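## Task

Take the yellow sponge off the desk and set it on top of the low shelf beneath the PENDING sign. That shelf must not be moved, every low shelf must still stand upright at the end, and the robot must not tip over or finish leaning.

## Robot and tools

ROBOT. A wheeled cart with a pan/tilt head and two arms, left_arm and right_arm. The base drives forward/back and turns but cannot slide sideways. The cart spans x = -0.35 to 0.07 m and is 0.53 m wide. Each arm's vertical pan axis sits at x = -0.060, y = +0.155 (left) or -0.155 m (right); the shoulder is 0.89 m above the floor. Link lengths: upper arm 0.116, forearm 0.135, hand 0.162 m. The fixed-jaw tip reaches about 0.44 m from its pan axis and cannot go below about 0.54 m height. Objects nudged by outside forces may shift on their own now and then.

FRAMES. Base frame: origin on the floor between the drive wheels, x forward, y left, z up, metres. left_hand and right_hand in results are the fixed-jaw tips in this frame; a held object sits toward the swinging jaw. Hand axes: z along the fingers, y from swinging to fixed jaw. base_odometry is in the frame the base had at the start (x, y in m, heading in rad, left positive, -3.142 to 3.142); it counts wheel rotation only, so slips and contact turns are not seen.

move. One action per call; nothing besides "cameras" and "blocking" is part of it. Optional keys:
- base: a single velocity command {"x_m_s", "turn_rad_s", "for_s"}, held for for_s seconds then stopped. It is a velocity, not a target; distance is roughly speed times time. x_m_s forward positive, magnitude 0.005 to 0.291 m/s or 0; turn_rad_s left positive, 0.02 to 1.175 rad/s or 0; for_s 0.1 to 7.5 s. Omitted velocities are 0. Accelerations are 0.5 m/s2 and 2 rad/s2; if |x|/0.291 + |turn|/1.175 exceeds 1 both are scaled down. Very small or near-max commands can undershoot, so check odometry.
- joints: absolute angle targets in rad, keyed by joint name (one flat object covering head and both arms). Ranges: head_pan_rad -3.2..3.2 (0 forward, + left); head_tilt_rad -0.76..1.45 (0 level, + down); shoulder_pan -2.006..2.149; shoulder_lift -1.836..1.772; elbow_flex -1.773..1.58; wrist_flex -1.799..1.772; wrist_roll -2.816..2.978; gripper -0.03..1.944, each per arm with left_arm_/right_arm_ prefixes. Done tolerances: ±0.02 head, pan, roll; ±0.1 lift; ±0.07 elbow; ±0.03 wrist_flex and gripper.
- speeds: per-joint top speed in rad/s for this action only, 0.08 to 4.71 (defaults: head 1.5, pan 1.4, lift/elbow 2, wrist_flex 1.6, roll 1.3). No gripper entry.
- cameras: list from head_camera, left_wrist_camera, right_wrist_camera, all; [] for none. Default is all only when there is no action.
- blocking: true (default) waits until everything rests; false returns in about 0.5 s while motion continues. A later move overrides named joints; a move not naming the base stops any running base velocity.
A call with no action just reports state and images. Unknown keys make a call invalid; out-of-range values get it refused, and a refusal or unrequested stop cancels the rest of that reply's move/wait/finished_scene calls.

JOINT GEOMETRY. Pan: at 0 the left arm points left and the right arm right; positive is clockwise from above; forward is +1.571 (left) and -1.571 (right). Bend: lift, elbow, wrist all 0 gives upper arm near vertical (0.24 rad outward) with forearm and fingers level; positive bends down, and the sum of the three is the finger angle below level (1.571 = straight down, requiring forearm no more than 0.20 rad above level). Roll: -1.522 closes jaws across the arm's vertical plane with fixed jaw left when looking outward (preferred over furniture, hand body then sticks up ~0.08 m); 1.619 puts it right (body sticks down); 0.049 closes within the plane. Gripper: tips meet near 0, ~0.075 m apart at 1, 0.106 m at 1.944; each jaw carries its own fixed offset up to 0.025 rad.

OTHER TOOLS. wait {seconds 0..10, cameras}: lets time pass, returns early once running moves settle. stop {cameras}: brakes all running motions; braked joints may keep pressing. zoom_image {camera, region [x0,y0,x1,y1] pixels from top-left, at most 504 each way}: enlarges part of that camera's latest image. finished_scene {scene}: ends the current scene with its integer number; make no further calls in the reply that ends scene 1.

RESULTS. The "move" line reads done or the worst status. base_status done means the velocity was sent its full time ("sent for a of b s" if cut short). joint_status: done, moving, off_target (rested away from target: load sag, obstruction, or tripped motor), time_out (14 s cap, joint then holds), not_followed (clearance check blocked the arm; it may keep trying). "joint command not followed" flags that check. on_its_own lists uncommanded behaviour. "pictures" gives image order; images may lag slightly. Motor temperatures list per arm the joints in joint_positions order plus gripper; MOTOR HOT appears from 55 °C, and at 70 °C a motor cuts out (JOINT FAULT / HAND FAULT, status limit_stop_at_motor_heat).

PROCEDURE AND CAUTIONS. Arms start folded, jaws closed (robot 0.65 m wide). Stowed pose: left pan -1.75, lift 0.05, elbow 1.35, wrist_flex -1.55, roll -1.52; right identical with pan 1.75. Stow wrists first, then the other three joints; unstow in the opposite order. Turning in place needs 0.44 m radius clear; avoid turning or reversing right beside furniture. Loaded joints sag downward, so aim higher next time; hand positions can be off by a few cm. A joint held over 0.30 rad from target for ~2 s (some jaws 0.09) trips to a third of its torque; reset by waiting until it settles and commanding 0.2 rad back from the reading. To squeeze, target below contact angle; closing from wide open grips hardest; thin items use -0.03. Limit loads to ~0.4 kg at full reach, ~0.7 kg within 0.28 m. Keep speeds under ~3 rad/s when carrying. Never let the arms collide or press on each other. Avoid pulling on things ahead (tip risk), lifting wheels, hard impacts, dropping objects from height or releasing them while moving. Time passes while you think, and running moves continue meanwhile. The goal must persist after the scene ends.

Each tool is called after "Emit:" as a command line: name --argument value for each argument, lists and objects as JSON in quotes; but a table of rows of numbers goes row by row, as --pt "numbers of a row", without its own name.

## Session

Scan.

Emit:
move --joints '{"head_pan_rad": 0, "head_tilt_rad": 0.2}' --cameras '["head_camera"]'

Emit:
move --joints '{"head_pan_rad": -0.85}' --cameras '["head_camera"]'

Emit:
move --joints '{"head_pan_rad": -1.7}' --cameras '["head_camera"]'

Emit:
move --joints '{"head_pan_rad": -2.55}' --cameras '["head_camera"]'

Emit:
move --joints '{"head_pan_rad": 2.55}' --cameras '["head_camera"]'

Emit:
move --joints '{"head_pan_rad": 1.7}' --cameras '["head_camera"]'

Emit:
move --joints '{"head_pan_rad": 0.85}' --cameras '["head_camera"]'

Scene clock: 0.90 s.
Motor temperatures (°C): left_arm=[27 29 27 28 27 29] | right_arm=[28 26 26 26 27 28]
move: done
base_odometry: x=+0.000 y=+0.000 heading=+0.000
base_status: not commanded
joint_positions: head_pan_rad=+0.000 head_tilt_rad=+0.192 left_arm_shoulder_pan_rad=+0.002 left_arm_shoulder_lift_rad=-1.688 left_arm_elbow_flex_rad=+1.459 left_arm_wrist_flex_rad=+0.984 left_arm_wrist_roll_rad=-0.001 left_arm_gripper_rad=+0.000 right_arm_shoulder_pan_rad=+0.004 right_arm_shoulder_lift_rad=-1.732 right_arm_elbow_flex_rad=+1.485 right_arm_wrist_flex_rad=+1.015 right_arm_wrist_roll_rad=+0.000 right_arm_gripper_rad=+0.000
joint_status: all done
left_hand: x=-0.0597 y=+0.3120 z=+0.8286 quat_wxyz=(+0.397, -0.918, +0.023, +0.009) (m; base frame)
right_hand: x=-0.0607 y=-0.3093 z=+0.8243 quat_wxyz=(+0.009, +0.024, +0.920, -0.391) (m; base frame)
pictures: head_camera
Images, in order (width x height): head_camera 644x476.

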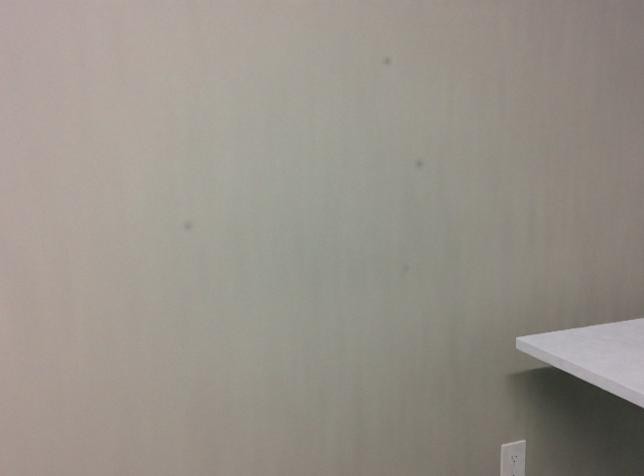

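Scene clock: 2.27 s.
move: done
base_odometry: x=+0.000 y=+0.000 heading=+0.000
base_status: not commanded
joint_positions: head_pan_rad=-0.841 head_tilt_rad=+0.192 left_arm_shoulder_pan_rad=+0.002 left_arm_shoulder_lift_rad=-1.688 left_arm_elbow_flex_rad=+1.459 left_arm_wrist_flex_rad=+0.984 left_arm_wrist_roll_rad=-0.001 left_arm_gripper_rad=+0.000 right_arm_shoulder_pan_rad=+0.004 right_arm_shoulder_lift_rad=-1.732 right_arm_elbow_flex_rad=+1.485 right_arm_wrist_flex_rad=+1.015 right_arm_wrist_roll_rad=+0.000 right_arm_gripper_rad=+0.000
joint_status: all done
left_hand: x=-0.0597 y=+0.3120 z=+0.8286 quat_wxyz=(+0.397, -0.918, +0.023, +0.009) (m; base frame)
right_hand: x=-0.0607 y=-0.3093 z=+0.8243 quat_wxyz=(+0.009, +0.024, +0.920, -0.391) (m; base frame)
pictures: head_camera
Images, in order (width x height): head_camera 644x476.

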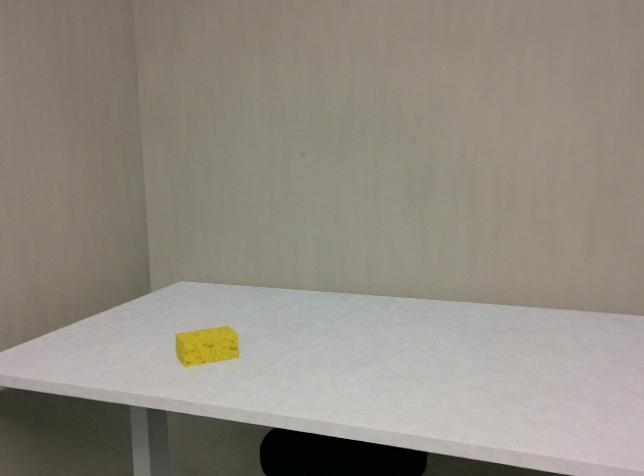

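Scene clock: 3.63 s.
move: done
base_odometry: x=+0.000 y=+0.000 heading=+0.000
base_status: not commanded
joint_positions: head_pan_rad=-1.690 head_tilt_rad=+0.192 left_arm_shoulder_pan_rad=+0.002 left_arm_shoulder_lift_rad=-1.688 left_arm_elbow_flex_rad=+1.459 left_arm_wrist_flex_rad=+0.984 left_arm_wrist_roll_rad=-0.001 left_arm_gripper_rad=+0.000 right_arm_shoulder_pan_rad=+0.004 right_arm_shoulder_lift_rad=-1.732 right_arm_elbow_flex_rad=+1.485 right_arm_wrist_flex_rad=+1.015 right_arm_wrist_roll_rad=+0.000 right_arm_gripper_rad=+0.000
joint_status: all done
left_hand: x=-0.0597 y=+0.3120 z=+0.8286 quat_wxyz=(+0.397, -0.918, +0.023, +0.009) (m; base frame)
right_hand: x=-0.0607 y=-0.3093 z=+0.8243 quat_wxyz=(+0.009, +0.024, +0.920, -0.391) (m; base frame)
pictures: head_camera
Images, in order (width x height): head_camera 644x476.

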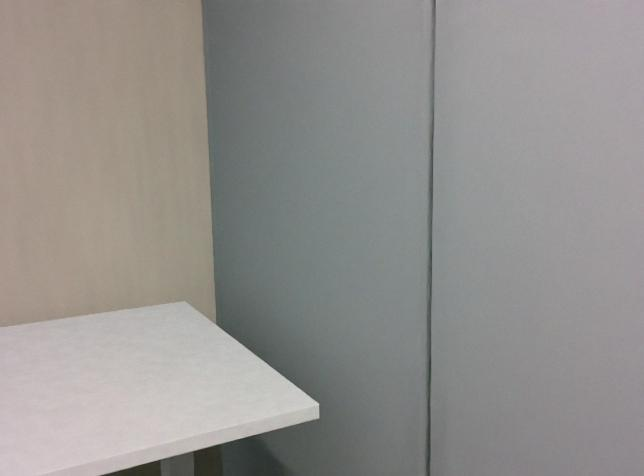

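Scene clock: 5.00 s.
move: done
base_odometry: x=+0.000 y=+0.000 heading=+0.000
base_status: not commanded
joint_positions: head_pan_rad=-2.540 head_tilt_rad=+0.192 left_arm_shoulder_pan_rad=+0.002 left_arm_shoulder_lift_rad=-1.688 left_arm_elbow_flex_rad=+1.459 left_arm_wrist_flex_rad=+0.984 left_arm_wrist_roll_rad=-0.001 left_arm_gripper_rad=+0.000 right_arm_shoulder_pan_rad=+0.004 right_arm_shoulder_lift_rad=-1.732 right_arm_elbow_flex_rad=+1.485 right_arm_wrist_flex_rad=+1.015 right_arm_wrist_roll_rad=+0.000 right_arm_gripper_rad=+0.000
joint_status: all done
left_hand: x=-0.0597 y=+0.3120 z=+0.8286 quat_wxyz=(+0.397, -0.918, +0.023, +0.009) (m; base frame)
right_hand: x=-0.0607 y=-0.3093 z=+0.8243 quat_wxyz=(+0.009, +0.024, +0.920, -0.391) (m; base frame)
pictures: head_camera
Images, in order (width x height): head_camera 644x476.

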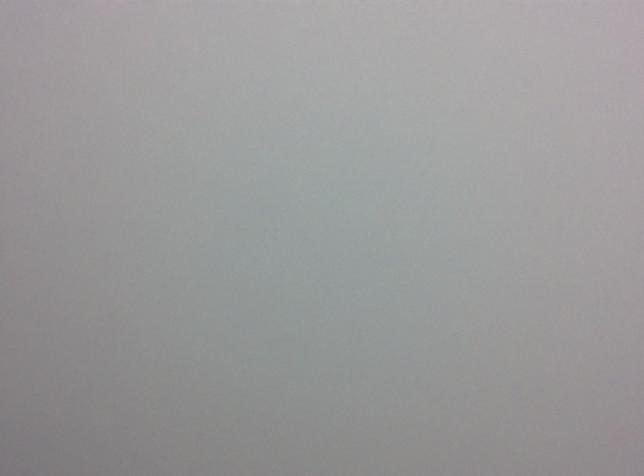

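Scene clock: 9.20 s.
move: done
base_odometry: x=+0.000 y=+0.000 heading=+0.000
base_status: not commanded
joint_positions: head_pan_rad=+2.539 head_tilt_rad=+0.192 left_arm_shoulder_pan_rad=+0.002 left_arm_shoulder_lift_rad=-1.688 left_arm_elbow_flex_rad=+1.459 left_arm_wrist_flex_rad=+0.984 left_arm_wrist_roll_rad=-0.001 left_arm_gripper_rad=+0.000 right_arm_shoulder_pan_rad=+0.004 right_arm_shoulder_lift_rad=-1.732 right_arm_elbow_flex_rad=+1.485 right_arm_wrist_flex_rad=+1.015 right_arm_wrist_roll_rad=+0.000 right_arm_gripper_rad=+0.000
joint_status: all done
left_hand: x=-0.0597 y=+0.3120 z=+0.8286 quat_wxyz=(+0.397, -0.918, +0.023, +0.009) (m; base frame)
right_hand: x=-0.0607 y=-0.3093 z=+0.8243 quat_wxyz=(+0.009, +0.024, +0.920, -0.391) (m; base frame)
pictures: head_camera
Images, in order (width x height): head_camera 644x476.

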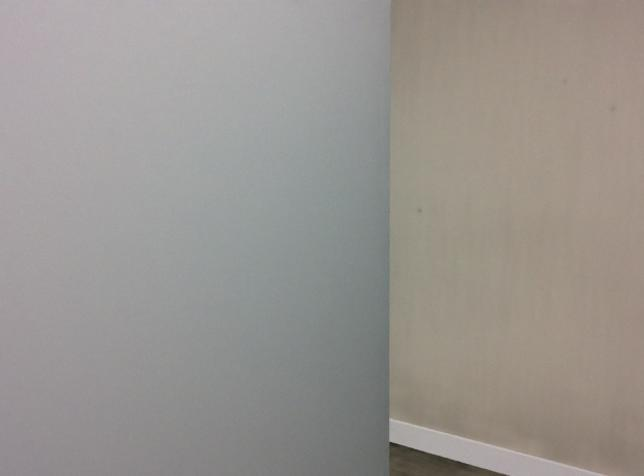

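Scene clock: 10.57 s.
move: done
base_odometry: x=+0.000 y=+0.000 heading=+0.000
base_status: not commanded
joint_positions: head_pan_rad=+1.709 head_tilt_rad=+0.192 left_arm_shoulder_pan_rad=+0.002 left_arm_shoulder_lift_rad=-1.688 left_arm_elbow_flex_rad=+1.459 left_arm_wrist_flex_rad=+0.984 left_arm_wrist_roll_rad=-0.001 left_arm_gripper_rad=+0.000 right_arm_shoulder_pan_rad=+0.004 right_arm_shoulder_lift_rad=-1.732 right_arm_elbow_flex_rad=+1.485 right_arm_wrist_flex_rad=+1.015 right_arm_wrist_roll_rad=+0.000 right_arm_gripper_rad=+0.000
joint_status: all done
left_hand: x=-0.0597 y=+0.3120 z=+0.8286 quat_wxyz=(+0.397, -0.918, +0.023, +0.009) (m; base frame)
right_hand: x=-0.0607 y=-0.3093 z=+0.8243 quat_wxyz=(+0.009, +0.024, +0.920, -0.391) (m; base frame)
pictures: head_camera
Images, in order (width x height): head_camera 644x476.

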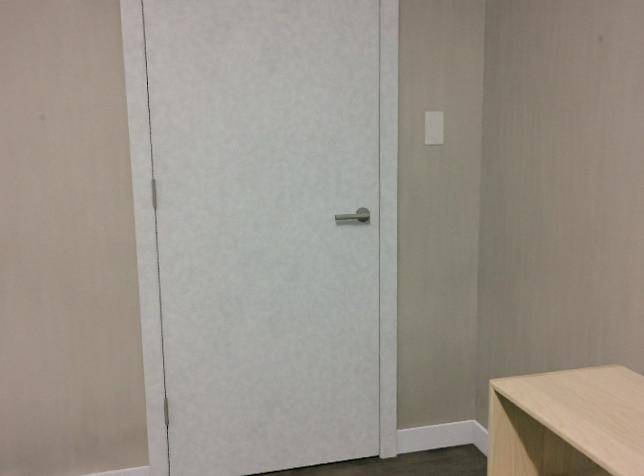

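Scene clock: 11.93 s.
move: done
base_odometry: x=+0.000 y=+0.000 heading=+0.000
base_status: not commanded
joint_positions: head_pan_rad=+0.859 head_tilt_rad=+0.192 left_arm_shoulder_pan_rad=+0.002 left_arm_shoulder_lift_rad=-1.688 left_arm_elbow_flex_rad=+1.459 left_arm_wrist_flex_rad=+0.984 left_arm_wrist_roll_rad=-0.001 left_arm_gripper_rad=+0.000 right_arm_shoulder_pan_rad=+0.004 right_arm_shoulder_lift_rad=-1.732 right_arm_elbow_flex_rad=+1.485 right_arm_wrist_flex_rad=+1.015 right_arm_wrist_roll_rad=+0.000 right_arm_gripper_rad=+0.000
joint_status: all done
left_hand: x=-0.0597 y=+0.3120 z=+0.8286 quat_wxyz=(+0.397, -0.918, +0.023, +0.009) (m; base frame)
right_hand: x=-0.0607 y=-0.3093 z=+0.8243 quat_wxyz=(+0.009, +0.024, +0.920, -0.391) (m; base frame)
pictures: head_camera
Images, in order (width x height): head_camera 644x476.

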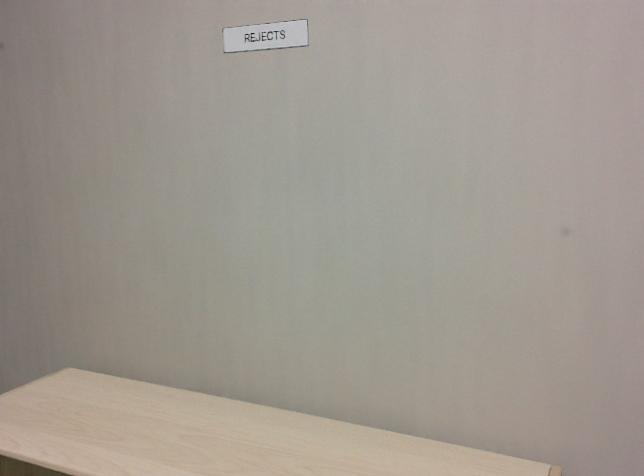

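Emit:
move --base '{"turn_rad_s": -0.5, "for_s": 1.2}' --joints '{"head_pan_rad": -0.05, "head_tilt_rad": 0.5}' --cameras '["head_camera"]'

Emit:
move --base '{"x_m_s": 0.2, "for_s": 1.5}' --cameras '["head_camera"]'

Scene clock: 59.50 s.
move: done
base_odometry: x=+0.000 y=+0.000 heading=-0.600
base_status: done (sent for 1.2 of 1.2 s)
joint_positions: head_pan_rad=-0.041 head_tilt_rad=+0.493 left_arm_shoulder_pan_rad=+0.005 left_arm_shoulder_lift_rad=-1.688 left_arm_elbow_flex_rad=+1.459 left_arm_wrist_flex_rad=+0.984 left_arm_wrist_roll_rad=-0.001 left_arm_gripper_rad=+0.000 right_arm_shoulder_pan_rad=+0.001 right_arm_shoulder_lift_rad=-1.732 right_arm_elbow_flex_rad=+1.485 right_arm_wrist_flex_rad=+1.015 right_arm_wrist_roll_rad=+0.000 right_arm_gripper_rad=+0.000
joint_status: all done
left_hand: x=-0.0592 y=+0.3120 z=+0.8286 quat_wxyz=(+0.397, -0.918, +0.025, +0.009) (m; base frame)
right_hand: x=-0.0602 y=-0.3093 z=+0.8243 quat_wxyz=(+0.009, +0.023, +0.920, -0.391) (m; base frame)
pictures: head_camera
Images, in order (width x height): head_camera 644x476.

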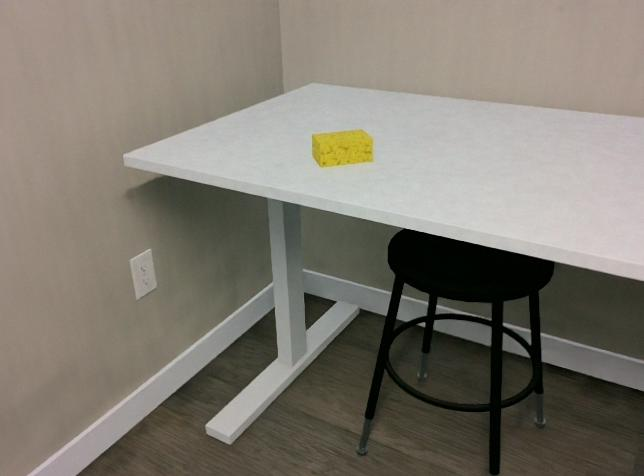

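Scene clock: 62.07 s.
move: done
base_odometry: x=+0.247 y=-0.170 heading=-0.602
base_status: done (sent for 1.5 of 1.5 s)
joint_positions: head_pan_rad=-0.041 head_tilt_rad=+0.493 left_arm_shoulder_pan_rad=-0.001 left_arm_shoulder_lift_rad=-1.688 left_arm_elbow_flex_rad=+1.459 left_arm_wrist_flex_rad=+0.984 left_arm_wrist_roll_rad=-0.001 left_arm_gripper_rad=+0.000 right_arm_shoulder_pan_rad=+0.001 right_arm_shoulder_lift_rad=-1.732 right_arm_elbow_flex_rad=+1.485 right_arm_wrist_flex_rad=+1.015 right_arm_wrist_roll_rad=+0.000 right_arm_gripper_rad=+0.000
joint_status: not commanded
left_hand: x=-0.0602 y=+0.3120 z=+0.8286 quat_wxyz=(+0.397, -0.918, +0.022, +0.010) (m; base frame)
right_hand: x=-0.0602 y=-0.3093 z=+0.8243 quat_wxyz=(+0.009, +0.023, +0.920, -0.391) (m; base frame)
pictures: head_camera
Images, in order (width x height): head_camera 644x476.

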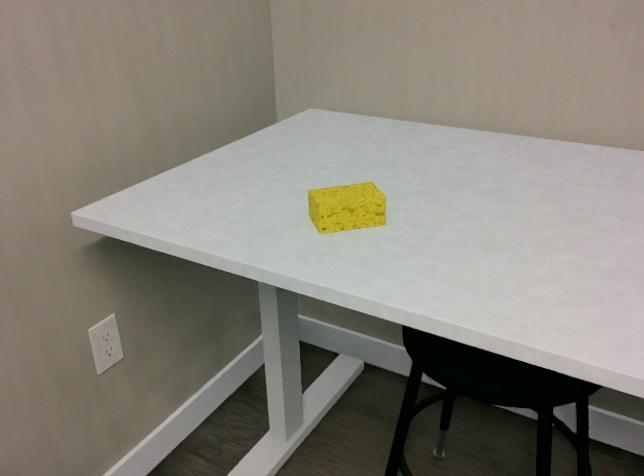

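Emit:
move --base '{"turn_rad_s": 0.5, "for_s": 0.83}' --joints '{"left_arm_shoulder_lift_rad": -0.3, "left_arm_elbow_flex_rad": 0.3, "left_arm_wrist_flex_rad": 0.3}'

Emit:
move --base '{"x_m_s": 0.25, "for_s": 2.19}' --joints '{"left_arm_shoulder_pan_rad": 1.571, "left_arm_wrist_roll_rad": -1.865, "left_arm_gripper_rad": 1.2, "head_tilt_rad": 0.8}'

Emit:
move --base '{"turn_rad_s": -0.6, "for_s": 1.685}' --cameras '["head_camera"]'

Scene clock: 140.17 s.
move: done
base_odometry: x=+0.247 y=-0.170 heading=-0.183
base_status: done (sent for 0.83 of 0.83 s)
joint_positions: head_pan_rad=-0.042 head_tilt_rad=+0.493 left_arm_shoulder_pan_rad=-0.004 left_arm_shoulder_lift_rad=-0.297 left_arm_elbow_flex_rad=+0.340 left_arm_wrist_flex_rad=+0.315 left_arm_wrist_roll_rad=-0.001 left_arm_gripper_rad=+0.000 right_arm_shoulder_pan_rad=-0.004 right_arm_shoulder_lift_rad=-1.732 right_arm_elbow_flex_rad=+1.485 right_arm_wrist_flex_rad=+1.015 right_arm_wrist_roll_rad=+0.000 right_arm_gripper_rad=+0.000
joint_status: all done
left_hand: x=-0.0614 y=+0.4618 z=+0.9457 quat_wxyz=(+0.570, -0.821, +0.018, +0.015) (m; base frame)
right_hand: x=-0.0595 y=-0.3093 z=+0.8243 quat_wxyz=(+0.010, +0.021, +0.920, -0.390) (m; base frame)
pictures: none

Scene clock: 143.53 s.
move: done
base_odometry: x=+0.788 y=-0.270 heading=-0.186
base_status: done (sent for 2.2 of 2.2 s)
joint_positions: head_pan_rad=-0.042 head_tilt_rad=+0.794 left_arm_shoulder_pan_rad=+1.565 left_arm_shoulder_lift_rad=-0.297 left_arm_elbow_flex_rad=+0.340 left_arm_wrist_flex_rad=+0.315 left_arm_wrist_roll_rad=-1.860 left_arm_gripper_rad=+1.192 right_arm_shoulder_pan_rad=+0.001 right_arm_shoulder_lift_rad=-1.732 right_arm_elbow_flex_rad=+1.485 right_arm_wrist_flex_rad=+1.015 right_arm_wrist_roll_rad=+0.000 right_arm_gripper_rad=+0.000
joint_status: all done
left_hand: x=+0.2504 y=+0.1642 z=+0.9554 quat_wxyz=(+0.562, +0.136, +0.810, +0.098) (m; base frame)
right_hand: x=-0.0602 y=-0.3093 z=+0.8243 quat_wxyz=(+0.009, +0.023, +0.920, -0.391) (m; base frame)
pictures: none

Scene clock: 145.90 s.
move: done
base_odometry: x=+0.787 y=-0.270 heading=-1.203
base_status: done (sent for 1.7 of 1.7 s)
joint_positions: head_pan_rad=-0.042 head_tilt_rad=+0.794 left_arm_shoulder_pan_rad=+1.571 left_arm_shoulder_lift_rad=-0.297 left_arm_elbow_flex_rad=+0.340 left_arm_wrist_flex_rad=+0.315 left_arm_wrist_roll_rad=-1.860 left_arm_gripper_rad=+1.192 right_arm_shoulder_pan_rad=+0.004 right_arm_shoulder_lift_rad=-1.732 right_arm_elbow_flex_rad=+1.485 right_arm_wrist_flex_rad=+1.015 right_arm_wrist_roll_rad=+0.000 right_arm_gripper_rad=+0.000
joint_status: not commanded
left_hand: x=+0.2505 y=+0.1623 z=+0.9554 quat_wxyz=(+0.562, +0.138, +0.810, +0.096) (m; base frame)
right_hand: x=-0.0607 y=-0.3093 z=+0.8243 quat_wxyz=(+0.009, +0.024, +0.920, -0.391) (m; base frame)
pictures: head_camera
Images, in order (width x height): head_camera 644x476.

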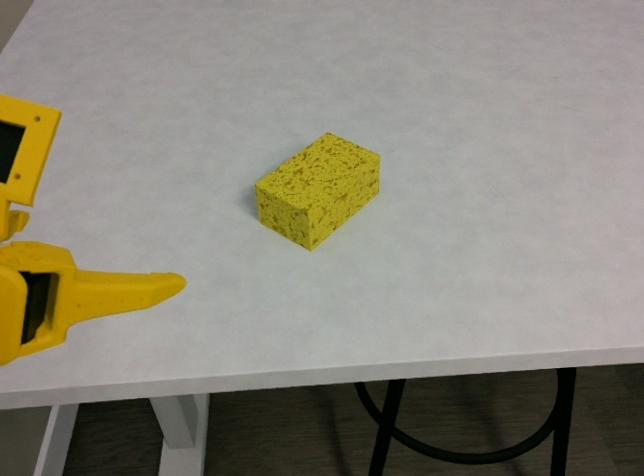

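Emit:
move --base '{"x_m_s": 0.15, "for_s": 1.33}' --cameras '["head_camera"]'

Emit:
move --joints '{"head_tilt_rad": 1.1, "left_arm_gripper_rad": 1.3}' --cameras '["head_camera"]'

Scene clock: 189.50 s.
move: done
base_odometry: x=+0.859 y=-0.458 heading=-1.205
base_status: done (sent for 1.33 of 1.33 s)
joint_positions: head_pan_rad=-0.042 head_tilt_rad=+0.794 left_arm_shoulder_pan_rad=+1.571 left_arm_shoulder_lift_rad=-0.297 left_arm_elbow_flex_rad=+0.340 left_arm_wrist_flex_rad=+0.315 left_arm_wrist_roll_rad=-1.860 left_arm_gripper_rad=+1.192 right_arm_shoulder_pan_rad=+0.001 right_arm_shoulder_lift_rad=-1.732 right_arm_elbow_flex_rad=+1.485 right_arm_wrist_flex_rad=+1.015 right_arm_wrist_roll_rad=+0.000 right_arm_gripper_rad=+0.000
joint_status: not commanded
left_hand: x=+0.2505 y=+0.1623 z=+0.9554 quat_wxyz=(+0.562, +0.138, +0.810, +0.096) (m; base frame)
right_hand: x=-0.0602 y=-0.3093 z=+0.8243 quat_wxyz=(+0.009, +0.023, +0.920, -0.391) (m; base frame)
pictures: head_camera
Images, in order (width x height): head_camera 644x476.

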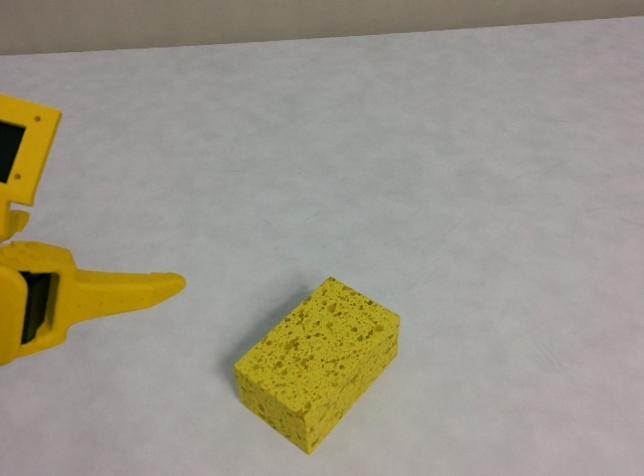

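Scene clock: 190.47 s.
move: done
base_odometry: x=+0.859 y=-0.458 heading=-1.205
base_status: not commanded
joint_positions: head_pan_rad=-0.042 head_tilt_rad=+1.094 left_arm_shoulder_pan_rad=+1.571 left_arm_shoulder_lift_rad=-0.297 left_arm_elbow_flex_rad=+0.340 left_arm_wrist_flex_rad=+0.315 left_arm_wrist_roll_rad=-1.860 left_arm_gripper_rad=+1.292 right_arm_shoulder_pan_rad=+0.001 right_arm_shoulder_lift_rad=-1.732 right_arm_elbow_flex_rad=+1.485 right_arm_wrist_flex_rad=+1.015 right_arm_wrist_roll_rad=+0.000 right_arm_gripper_rad=+0.000
joint_status: all done
left_hand: x=+0.2505 y=+0.1623 z=+0.9554 quat_wxyz=(+0.562, +0.138, +0.810, +0.096) (m; base frame)
right_hand: x=-0.0602 y=-0.3093 z=+0.8243 quat_wxyz=(+0.009, +0.023, +0.920, -0.391) (m; base frame)
pictures: head_camera
Images, in order (width x height): head_camera 644x476.

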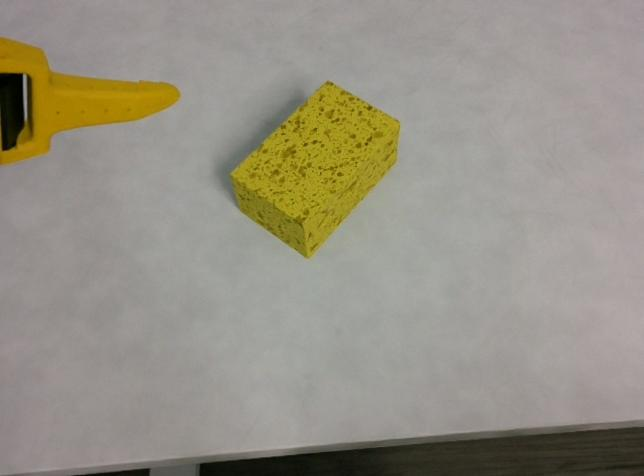

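Emit:
move --joints '{"left_arm_shoulder_pan_rad": 1.904, "left_arm_wrist_roll_rad": -1.9}'

Emit:
move --joints '{"left_arm_shoulder_lift_rad": 0.597, "left_arm_elbow_flex_rad": -0.6, "left_arm_wrist_flex_rad": 0.83}' --speeds '{"left_arm_shoulder_lift_rad": 0.9, "left_arm_elbow_flex_rad": 0.9, "left_arm_wrist_flex_rad": 0.53}' --cameras '["head_camera", "left_wrist_camera"]'

Scene clock: 226.03 s.
move: done
base_odometry: x=+0.859 y=-0.458 heading=-1.205
base_status: not commanded
joint_positions: head_pan_rad=-0.042 head_tilt_rad=+1.094 left_arm_shoulder_pan_rad=+1.896 left_arm_shoulder_lift_rad=-0.297 left_arm_elbow_flex_rad=+0.340 left_arm_wrist_flex_rad=+0.315 left_arm_wrist_roll_rad=-1.906 left_arm_gripper_rad=+1.292 right_arm_shoulder_pan_rad=+0.001 right_arm_shoulder_lift_rad=-1.732 right_arm_elbow_flex_rad=+1.485 right_arm_wrist_flex_rad=+1.015 right_arm_wrist_roll_rad=+0.000 right_arm_gripper_rad=+0.000
joint_status: all done
left_hand: x=+0.2366 y=+0.0626 z=+0.9557 quat_wxyz=(+0.570, +0.285, +0.770, +0.017) (m; base frame)
right_hand: x=-0.0602 y=-0.3093 z=+0.8243 quat_wxyz=(+0.009, +0.023, +0.920, -0.391) (m; base frame)
pictures: none

Scene clock: 227.73 s.
move: done
base_odometry: x=+0.859 y=-0.458 heading=-1.205
base_status: not commanded
joint_positions: head_pan_rad=-0.042 head_tilt_rad=+1.094 left_arm_shoulder_pan_rad=+1.898 left_arm_shoulder_lift_rad=+0.610 left_arm_elbow_flex_rad=-0.562 left_arm_wrist_flex_rad=+0.827 left_arm_wrist_roll_rad=-1.906 left_arm_gripper_rad=+1.292 right_arm_shoulder_pan_rad=+0.001 right_arm_shoulder_lift_rad=-1.732 right_arm_elbow_flex_rad=+1.485 right_arm_wrist_flex_rad=+1.015 right_arm_wrist_roll_rad=+0.000 right_arm_gripper_rad=+0.000
joint_status: all done
left_hand: x=+0.2813 y=+0.0469 z=+0.8477 quat_wxyz=(+0.341, +0.327, +0.881, +0.010) (m; base frame)
right_hand: x=-0.0602 y=-0.3093 z=+0.8243 quat_wxyz=(+0.009, +0.023, +0.920, -0.391) (m; base frame)
pictures: head_camera, left_wrist_camera
Images, in order (width x height): head_camera 644x476, left_wrist_camera 644x476.

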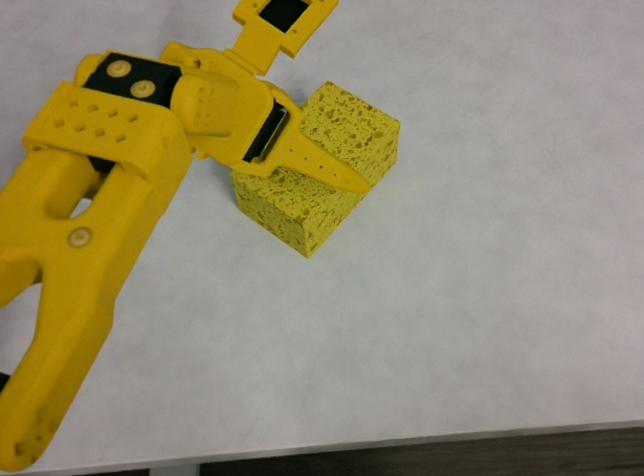

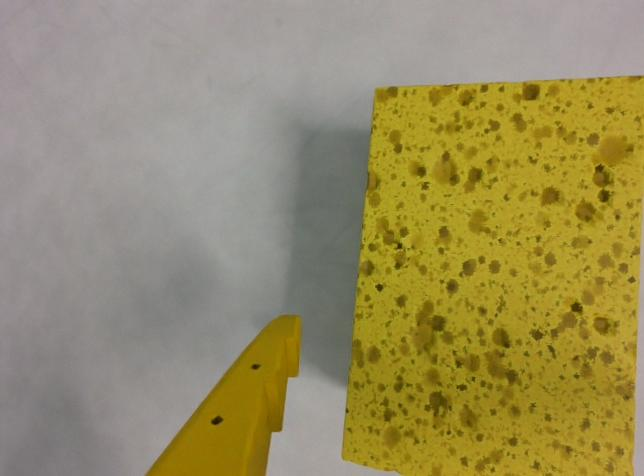

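Emit:
move --joints '{"left_arm_shoulder_lift_rad": 0.93, "left_arm_elbow_flex_rad": -0.835, "left_arm_wrist_flex_rad": 0.882, "left_arm_wrist_roll_rad": -1.96}' --speeds '{"left_arm_shoulder_lift_rad": 0.3, "left_arm_elbow_flex_rad": 0.26, "left_arm_wrist_flex_rad": 0.08, "left_arm_wrist_roll_rad": 0.1}' --cameras '["head_camera", "left_wrist_camera"]'

Scene clock: 255.23 s.
move: done
base_odometry: x=+0.859 y=-0.458 heading=-1.205
base_status: not commanded
joint_positions: head_pan_rad=-0.042 head_tilt_rad=+1.094 left_arm_shoulder_pan_rad=+1.907 left_arm_shoulder_lift_rad=+0.942 left_arm_elbow_flex_rad=-0.803 left_arm_wrist_flex_rad=+0.878 left_arm_wrist_roll_rad=-1.955 left_arm_gripper_rad=+1.292 right_arm_shoulder_pan_rad=+0.001 right_arm_shoulder_lift_rad=-1.732 right_arm_elbow_flex_rad=+1.485 right_arm_wrist_flex_rad=+1.015 right_arm_wrist_roll_rad=+0.000 right_arm_gripper_rad=+0.000
joint_status: all done
left_hand: x=+0.2815 y=+0.0432 z=+0.7891 quat_wxyz=(+0.273, +0.361, +0.892, +0.013) (m; base frame)
right_hand: x=-0.0602 y=-0.3093 z=+0.8243 quat_wxyz=(+0.009, +0.023, +0.920, -0.391) (m; base frame)
pictures: head_camera, left_wrist_camera
Images, in order (width x height): head_camera 644x476, left_wrist_camera 644x476.

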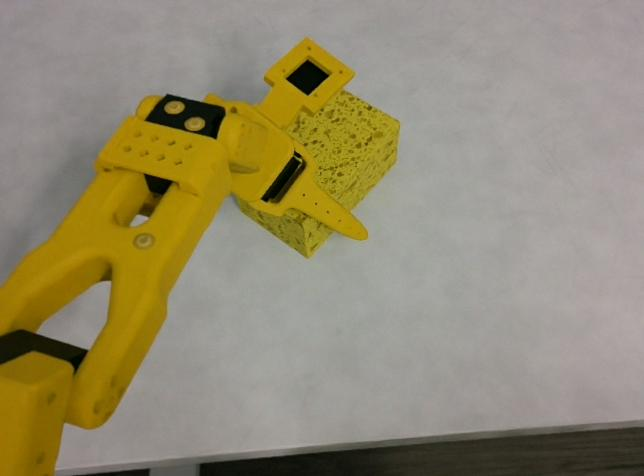

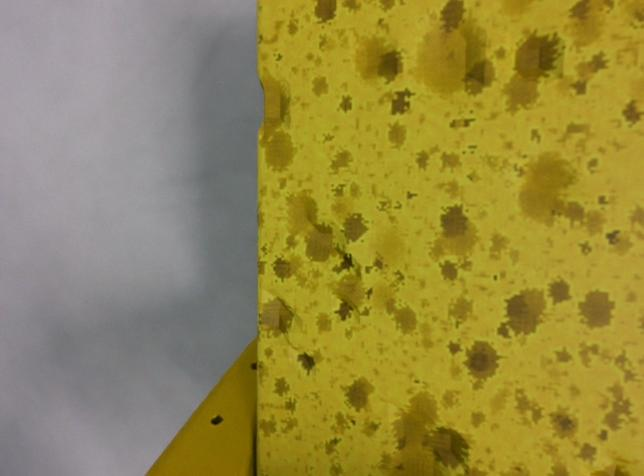

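Emit:
move --joints '{"left_arm_gripper_rad": 0.62}' --cameras '["head_camera", "left_wrist_camera"]'

Scene clock: 279.30 s.
move: off_target
base_odometry: x=+0.859 y=-0.458 heading=-1.206
base_status: not commanded
joint_positions: head_pan_rad=-0.042 head_tilt_rad=+1.094 left_arm_shoulder_pan_rad=+1.910 left_arm_shoulder_lift_rad=+0.933 left_arm_elbow_flex_rad=-0.834 left_arm_wrist_flex_rad=+0.879 left_arm_wrist_roll_rad=-1.955 left_arm_gripper_rad=+0.897 right_arm_shoulder_pan_rad=+0.001 right_arm_shoulder_lift_rad=-1.732 right_arm_elbow_flex_rad=+1.485 right_arm_wrist_flex_rad=+1.015 right_arm_wrist_roll_rad=+0.000 right_arm_gripper_rad=+0.000
joint_status: left_arm_gripper_rad off_target (ended at +0.898, target +0.620)
left_hand: x=+0.2860 y=+0.0404 z=+0.7989 quat_wxyz=(+0.291, +0.360, +0.886, +0.014) (m; base frame)
right_hand: x=-0.0602 y=-0.3093 z=+0.8243 quat_wxyz=(+0.009, +0.023, +0.920, -0.391) (m; base frame)
pictures: head_camera, left_wrist_camera
Images, in order (width x height): head_camera 644x476, left_wrist_camera 644x476.

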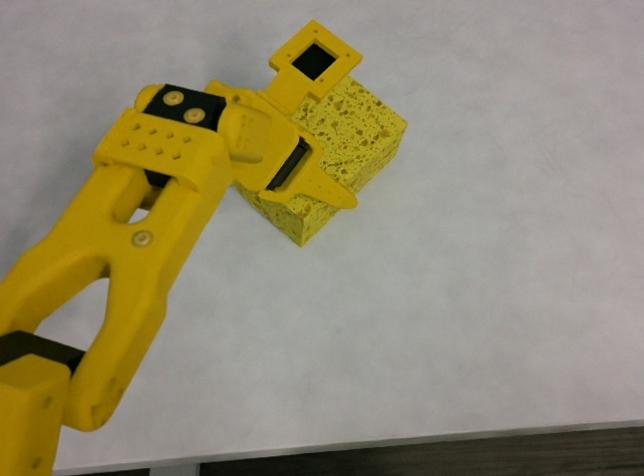

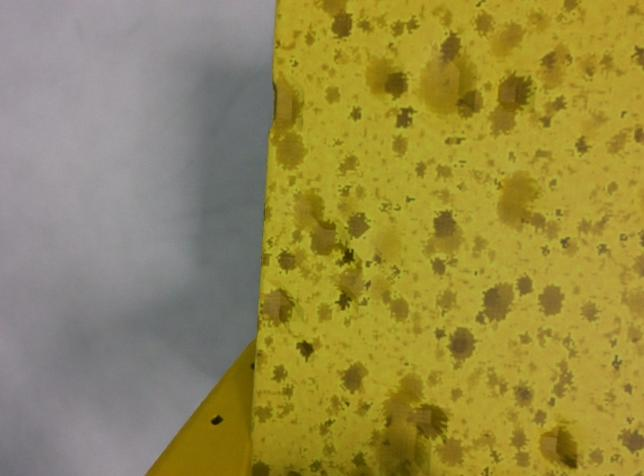

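Emit:
move --joints '{"left_arm_gripper_rad": 0.65, "left_arm_shoulder_lift_rad": 0.55, "left_arm_elbow_flex_rad": -0.58, "left_arm_wrist_flex_rad": 0.9}' --speeds '{"left_arm_shoulder_lift_rad": 0.4, "left_arm_elbow_flex_rad": 0.27, "left_arm_wrist_flex_rad": 0.1}' --cameras '["head_camera", "left_wrist_camera"]'

Scene clock: 288.27 s.
move: off_target
base_odometry: x=+0.859 y=-0.458 heading=-1.205
base_status: not commanded
joint_positions: head_pan_rad=-0.042 head_tilt_rad=+1.094 left_arm_shoulder_pan_rad=+1.908 left_arm_shoulder_lift_rad=+0.619 left_arm_elbow_flex_rad=-0.576 left_arm_wrist_flex_rad=+0.902 left_arm_wrist_roll_rad=-1.964 left_arm_gripper_rad=+0.894 right_arm_shoulder_pan_rad=+0.001 right_arm_shoulder_lift_rad=-1.732 right_arm_elbow_flex_rad=+1.485 right_arm_wrist_flex_rad=+1.015 right_arm_wrist_roll_rad=+0.000 right_arm_gripper_rad=+0.000
joint_status: left_arm_gripper_rad off_target (ended at +0.895, target +0.650); the others done
left_hand: x=+0.2727 y=+0.0457 z=+0.8407 quat_wxyz=(+0.307, +0.362, +0.880, +0.016) (m; base frame)
right_hand: x=-0.0602 y=-0.3093 z=+0.8243 quat_wxyz=(+0.009, +0.023, +0.920, -0.391) (m; base frame)
pictures: head_camera, left_wrist_camera
Images, in order (width x height): head_camera 644x476, left_wrist_camera 644x476.

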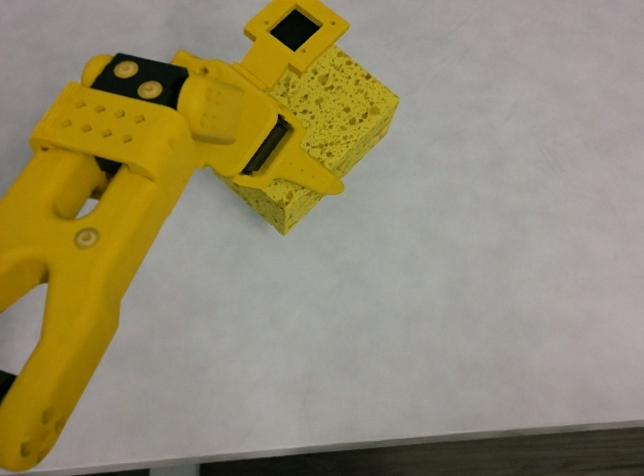

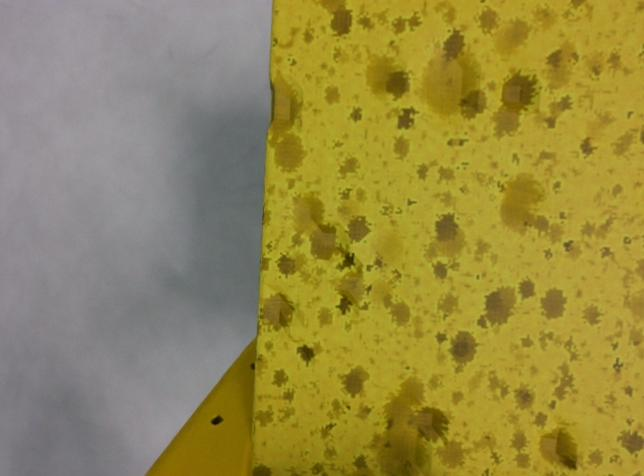

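Emit:
move --joints '{"left_arm_shoulder_lift_rad": -0.05, "left_arm_elbow_flex_rad": 0.0, "left_arm_wrist_flex_rad": 0.75}' --speeds '{"left_arm_shoulder_lift_rad": 0.6, "left_arm_elbow_flex_rad": 0.52, "left_arm_wrist_flex_rad": 0.15}'

Emit:
move --base '{"x_m_s": -0.22, "for_s": 1.91}' --joints '{"head_pan_rad": 2.75, "head_tilt_rad": 0.5, "left_arm_shoulder_pan_rad": 1.571}' --cameras '["head_camera", "left_wrist_camera"]'

Scene clock: 357.97 s.
move: done
base_odometry: x=+0.859 y=-0.458 heading=-1.205
base_status: not commanded
joint_positions: head_pan_rad=-0.042 head_tilt_rad=+1.094 left_arm_shoulder_pan_rad=+1.908 left_arm_shoulder_lift_rad=+0.004 left_arm_elbow_flex_rad=+0.005 left_arm_wrist_flex_rad=+0.764 left_arm_wrist_roll_rad=-1.964 left_arm_gripper_rad=+0.894 right_arm_shoulder_pan_rad=+0.001 right_arm_shoulder_lift_rad=-1.732 right_arm_elbow_flex_rad=+1.485 right_arm_wrist_flex_rad=+1.015 right_arm_wrist_roll_rad=+0.000 right_arm_gripper_rad=+0.000
joint_status: all done
left_hand: x=+0.2357 y=+0.0587 z=+0.9007 quat_wxyz=(+0.388, +0.350, +0.852, +0.020) (m; base frame)
right_hand: x=-0.0602 y=-0.3093 z=+0.8243 quat_wxyz=(+0.009, +0.023, +0.920, -0.391) (m; base frame)
pictures: none

Scene clock: 361.03 s.
move: done
base_odometry: x=+0.708 y=-0.067 heading=-1.200
base_status: done (sent for 1.9 of 1.9 s)
joint_positions: head_pan_rad=+2.740 head_tilt_rad=+0.513 left_arm_shoulder_pan_rad=+1.576 left_arm_shoulder_lift_rad=+0.002 left_arm_elbow_flex_rad=+0.005 left_arm_wrist_flex_rad=+0.764 left_arm_wrist_roll_rad=-1.964 left_arm_gripper_rad=+0.894 right_arm_shoulder_pan_rad=+0.000 right_arm_shoulder_lift_rad=-1.732 right_arm_elbow_flex_rad=+1.485 right_arm_wrist_flex_rad=+1.015 right_arm_wrist_roll_rad=+0.000 right_arm_gripper_rad=+0.000
joint_status: all done
left_hand: x=+0.2509 y=+0.1606 z=+0.9011 quat_wxyz=(+0.380, +0.204, +0.898, +0.084) (m; base frame)
right_hand: x=-0.0599 y=-0.3093 z=+0.8243 quat_wxyz=(+0.010, +0.022, +0.920, -0.391) (m; base frame)
pictures: head_camera, left_wrist_camera
Images, in order (width x height): head_camera 644x476, left_wrist_camera 644x476.

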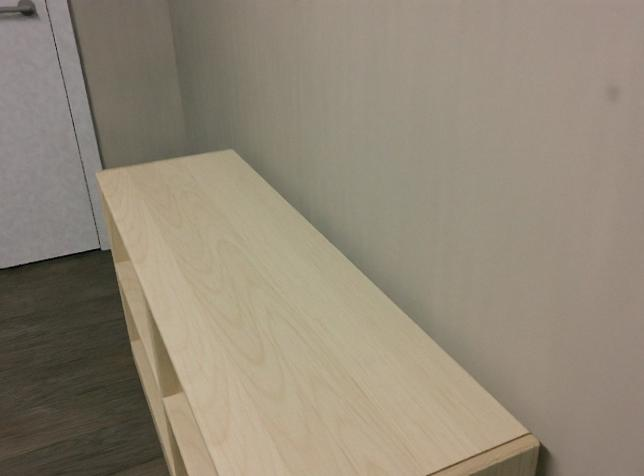

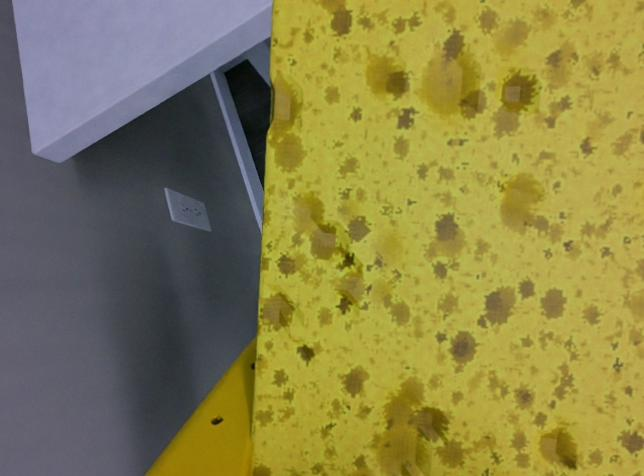

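Emit:
move --base '{"turn_rad_s": -0.8, "for_s": 3.01}' --joints '{"head_pan_rad": -0.05, "head_tilt_rad": 0.3}' --cameras '["head_camera"]'

Emit:
move --base '{"x_m_s": 0.25, "for_s": 3.35}' --cameras '["head_camera"]'

Emit:
move --base '{"turn_rad_s": -0.5, "for_s": 1.0}' --cameras '["head_camera"]'

Scene clock: 390.90 s.
Motor temperatures (°C): left_arm=[27 29 27 28 27 36] | right_arm=[28 26 26 26 27 27]
move: done
base_odometry: x=+0.708 y=-0.067 heading=+2.681
base_status: done (sent for 3 of 3 s)
joint_positions: head_pan_rad=-0.041 head_tilt_rad=+0.312 left_arm_shoulder_pan_rad=+1.572 left_arm_shoulder_lift_rad=+0.002 left_arm_elbow_flex_rad=+0.005 left_arm_wrist_flex_rad=+0.764 left_arm_wrist_roll_rad=-1.964 left_arm_gripper_rad=+0.894 right_arm_shoulder_pan_rad=+0.003 right_arm_shoulder_lift_rad=-1.732 right_arm_elbow_flex_rad=+1.485 right_arm_wrist_flex_rad=+1.015 right_arm_wrist_roll_rad=+0.000 right_arm_gripper_rad=+0.000
joint_status: all done
left_hand: x=+0.2509 y=+0.1615 z=+0.9011 quat_wxyz=(+0.380, +0.203, +0.899, +0.085) (m; base frame)
right_hand: x=-0.0604 y=-0.3093 z=+0.8243 quat_wxyz=(+0.009, +0.024, +0.920, -0.391) (m; base frame)
pictures: head_camera
Images, in order (width x height): head_camera 644x476.

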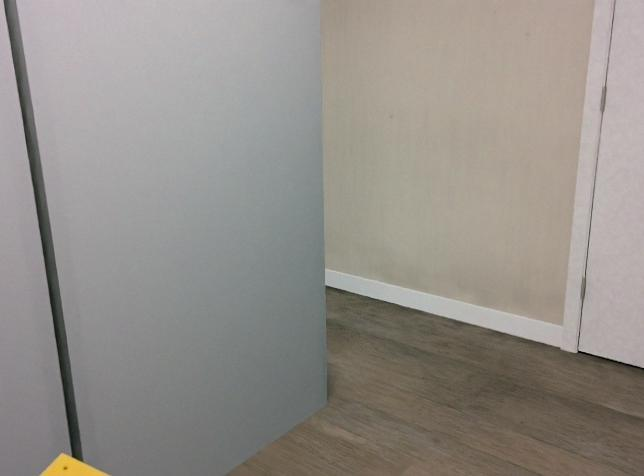

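Scene clock: 395.43 s.
move: done
base_odometry: x=-0.046 y=+0.309 heading=+2.680
base_status: done (sent for 3.37 of 3.37 s)
joint_positions: head_pan_rad=-0.041 head_tilt_rad=+0.312 left_arm_shoulder_pan_rad=+1.572 left_arm_shoulder_lift_rad=+0.001 left_arm_elbow_flex_rad=+0.005 left_arm_wrist_flex_rad=+0.764 left_arm_wrist_roll_rad=-1.964 left_arm_gripper_rad=+0.894 right_arm_shoulder_pan_rad=+0.000 right_arm_shoulder_lift_rad=-1.732 right_arm_elbow_flex_rad=+1.485 right_arm_wrist_flex_rad=+1.015 right_arm_wrist_roll_rad=+0.000 right_arm_gripper_rad=+0.000
joint_status: not commanded
left_hand: x=+0.2509 y=+0.1615 z=+0.9015 quat_wxyz=(+0.380, +0.203, +0.898, +0.085) (m; base frame)
right_hand: x=-0.0599 y=-0.3093 z=+0.8243 quat_wxyz=(+0.010, +0.022, +0.920, -0.391) (m; base frame)
pictures: head_camera
Images, in order (width x height): head_camera 644x476.

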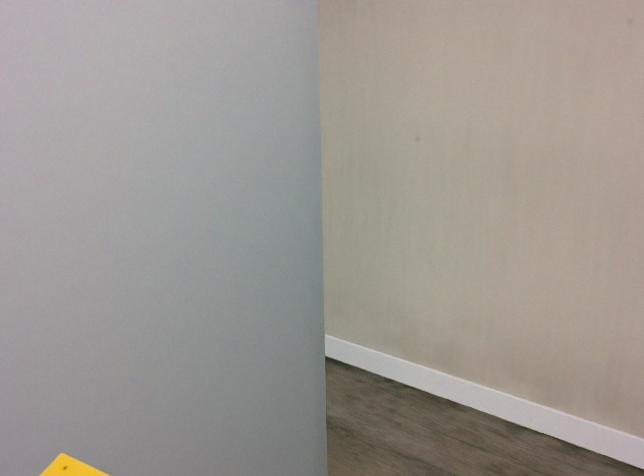

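Scene clock: 397.07 s.
move: done
base_odometry: x=-0.045 y=+0.309 heading=+2.180
base_status: done (sent for 1 of 1 s)
joint_positions: head_pan_rad=-0.042 head_tilt_rad=+0.312 left_arm_shoulder_pan_rad=+1.574 left_arm_shoulder_lift_rad=+0.001 left_arm_elbow_flex_rad=+0.005 left_arm_wrist_flex_rad=+0.764 left_arm_wrist_roll_rad=-1.964 left_arm_gripper_rad=+0.894 right_arm_shoulder_pan_rad=+0.003 right_arm_shoulder_lift_rad=-1.732 right_arm_elbow_flex_rad=+1.485 right_arm_wrist_flex_rad=+1.015 right_arm_wrist_roll_rad=+0.000 right_arm_gripper_rad=+0.000
joint_status: not commanded
left_hand: x=+0.2509 y=+0.1611 z=+0.9015 quat_wxyz=(+0.380, +0.203, +0.898, +0.085) (m; base frame)
right_hand: x=-0.0604 y=-0.3093 z=+0.8243 quat_wxyz=(+0.009, +0.024, +0.920, -0.391) (m; base frame)
pictures: head_camera
Images, in order (width x height): head_camera 644x476.

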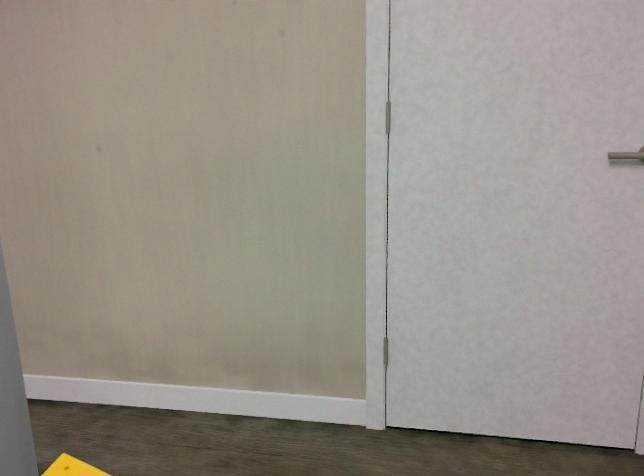

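Emit:
move --base '{"x_m_s": 0.25, "for_s": 5.7}' --joints '{"head_tilt_rad": 0.25}'

Emit:
move --base '{"turn_rad_s": 0.7, "for_s": 2.05}' --cameras '["head_camera"]'

Emit:
move --joints '{"head_pan_rad": 0.6, "head_tilt_rad": 0.2}' --cameras '["head_camera"]'

Scene clock: 423.10 s.
move: done
base_odometry: x=-0.860 y=+1.479 heading=+2.182
base_status: done (sent for 5.7 of 5.7 s)
joint_positions: head_pan_rad=-0.042 head_tilt_rad=+0.261 left_arm_shoulder_pan_rad=+1.574 left_arm_shoulder_lift_rad=+0.001 left_arm_elbow_flex_rad=+0.005 left_arm_wrist_flex_rad=+0.764 left_arm_wrist_roll_rad=-1.964 left_arm_gripper_rad=+0.894 right_arm_shoulder_pan_rad=-0.002 right_arm_shoulder_lift_rad=-1.732 right_arm_elbow_flex_rad=+1.485 right_arm_wrist_flex_rad=+1.015 right_arm_wrist_roll_rad=+0.000 right_arm_gripper_rad=+0.000
joint_status: all done
left_hand: x=+0.2509 y=+0.1611 z=+0.9015 quat_wxyz=(+0.380, +0.203, +0.898, +0.085) (m; base frame)
right_hand: x=-0.0597 y=-0.3093 z=+0.8243 quat_wxyz=(+0.010, +0.021, +0.920, -0.390) (m; base frame)
pictures: none

Scene clock: 425.90 s.
move: done
base_odometry: x=-0.860 y=+1.478 heading=-2.658
base_status: done (sent for 2.07 of 2.07 s)
joint_positions: head_pan_rad=-0.042 head_tilt_rad=+0.261 left_arm_shoulder_pan_rad=+1.565 left_arm_shoulder_lift_rad=+0.001 left_arm_elbow_flex_rad=+0.005 left_arm_wrist_flex_rad=+0.764 left_arm_wrist_roll_rad=-1.964 left_arm_gripper_rad=+0.894 right_arm_shoulder_pan_rad=-0.002 right_arm_shoulder_lift_rad=-1.732 right_arm_elbow_flex_rad=+1.485 right_arm_wrist_flex_rad=+1.015 right_arm_wrist_roll_rad=+0.000 right_arm_gripper_rad=+0.000
joint_status: not commanded
left_hand: x=+0.2508 y=+0.1639 z=+0.9015 quat_wxyz=(+0.380, +0.199, +0.899, +0.087) (m; base frame)
right_hand: x=-0.0597 y=-0.3093 z=+0.8243 quat_wxyz=(+0.010, +0.021, +0.920, -0.390) (m; base frame)
pictures: head_camera
Images, in order (width x height): head_camera 644x476.

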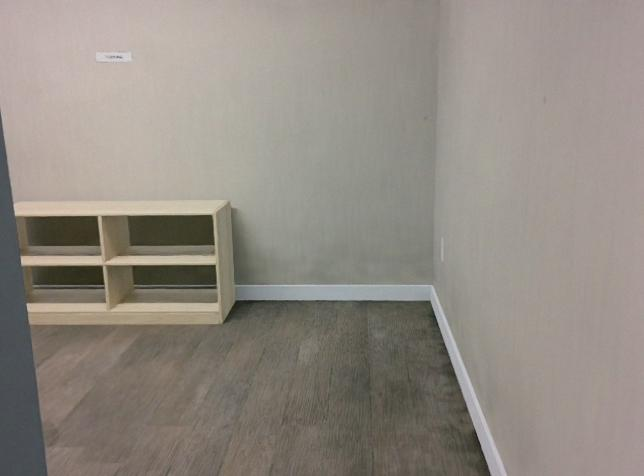

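Scene clock: 427.13 s.
move: done
base_odometry: x=-0.860 y=+1.478 heading=-2.658
base_status: not commanded
joint_positions: head_pan_rad=+0.589 head_tilt_rad=+0.212 left_arm_shoulder_pan_rad=+1.565 left_arm_shoulder_lift_rad=+0.001 left_arm_elbow_flex_rad=+0.005 left_arm_wrist_flex_rad=+0.764 left_arm_wrist_roll_rad=-1.964 left_arm_gripper_rad=+0.894 right_arm_shoulder_pan_rad=-0.002 right_arm_shoulder_lift_rad=-1.732 right_arm_elbow_flex_rad=+1.485 right_arm_wrist_flex_rad=+1.015 right_arm_wrist_roll_rad=+0.000 right_arm_gripper_rad=+0.000
joint_status: all done
left_hand: x=+0.2508 y=+0.1639 z=+0.9015 quat_wxyz=(+0.380, +0.199, +0.899, +0.087) (m; base frame)
right_hand: x=-0.0597 y=-0.3093 z=+0.8243 quat_wxyz=(+0.010, +0.021, +0.920, -0.390) (m; base frame)
pictures: head_camera
Images, in order (width x height): head_camera 644x476.

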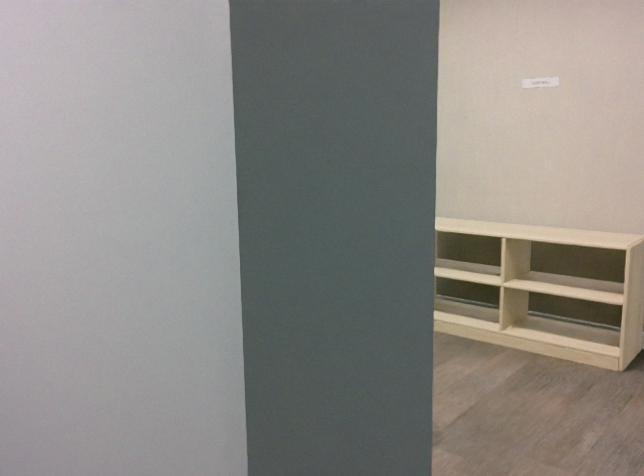

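Emit:
zoom_image --camera "head_camera" --region '[490, 60, 590, 110]'

Scaled by 5.040.

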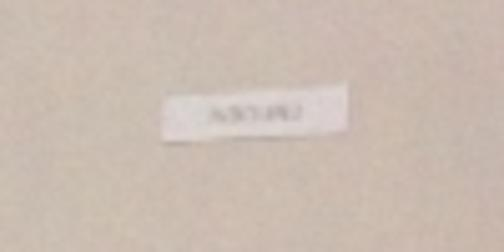

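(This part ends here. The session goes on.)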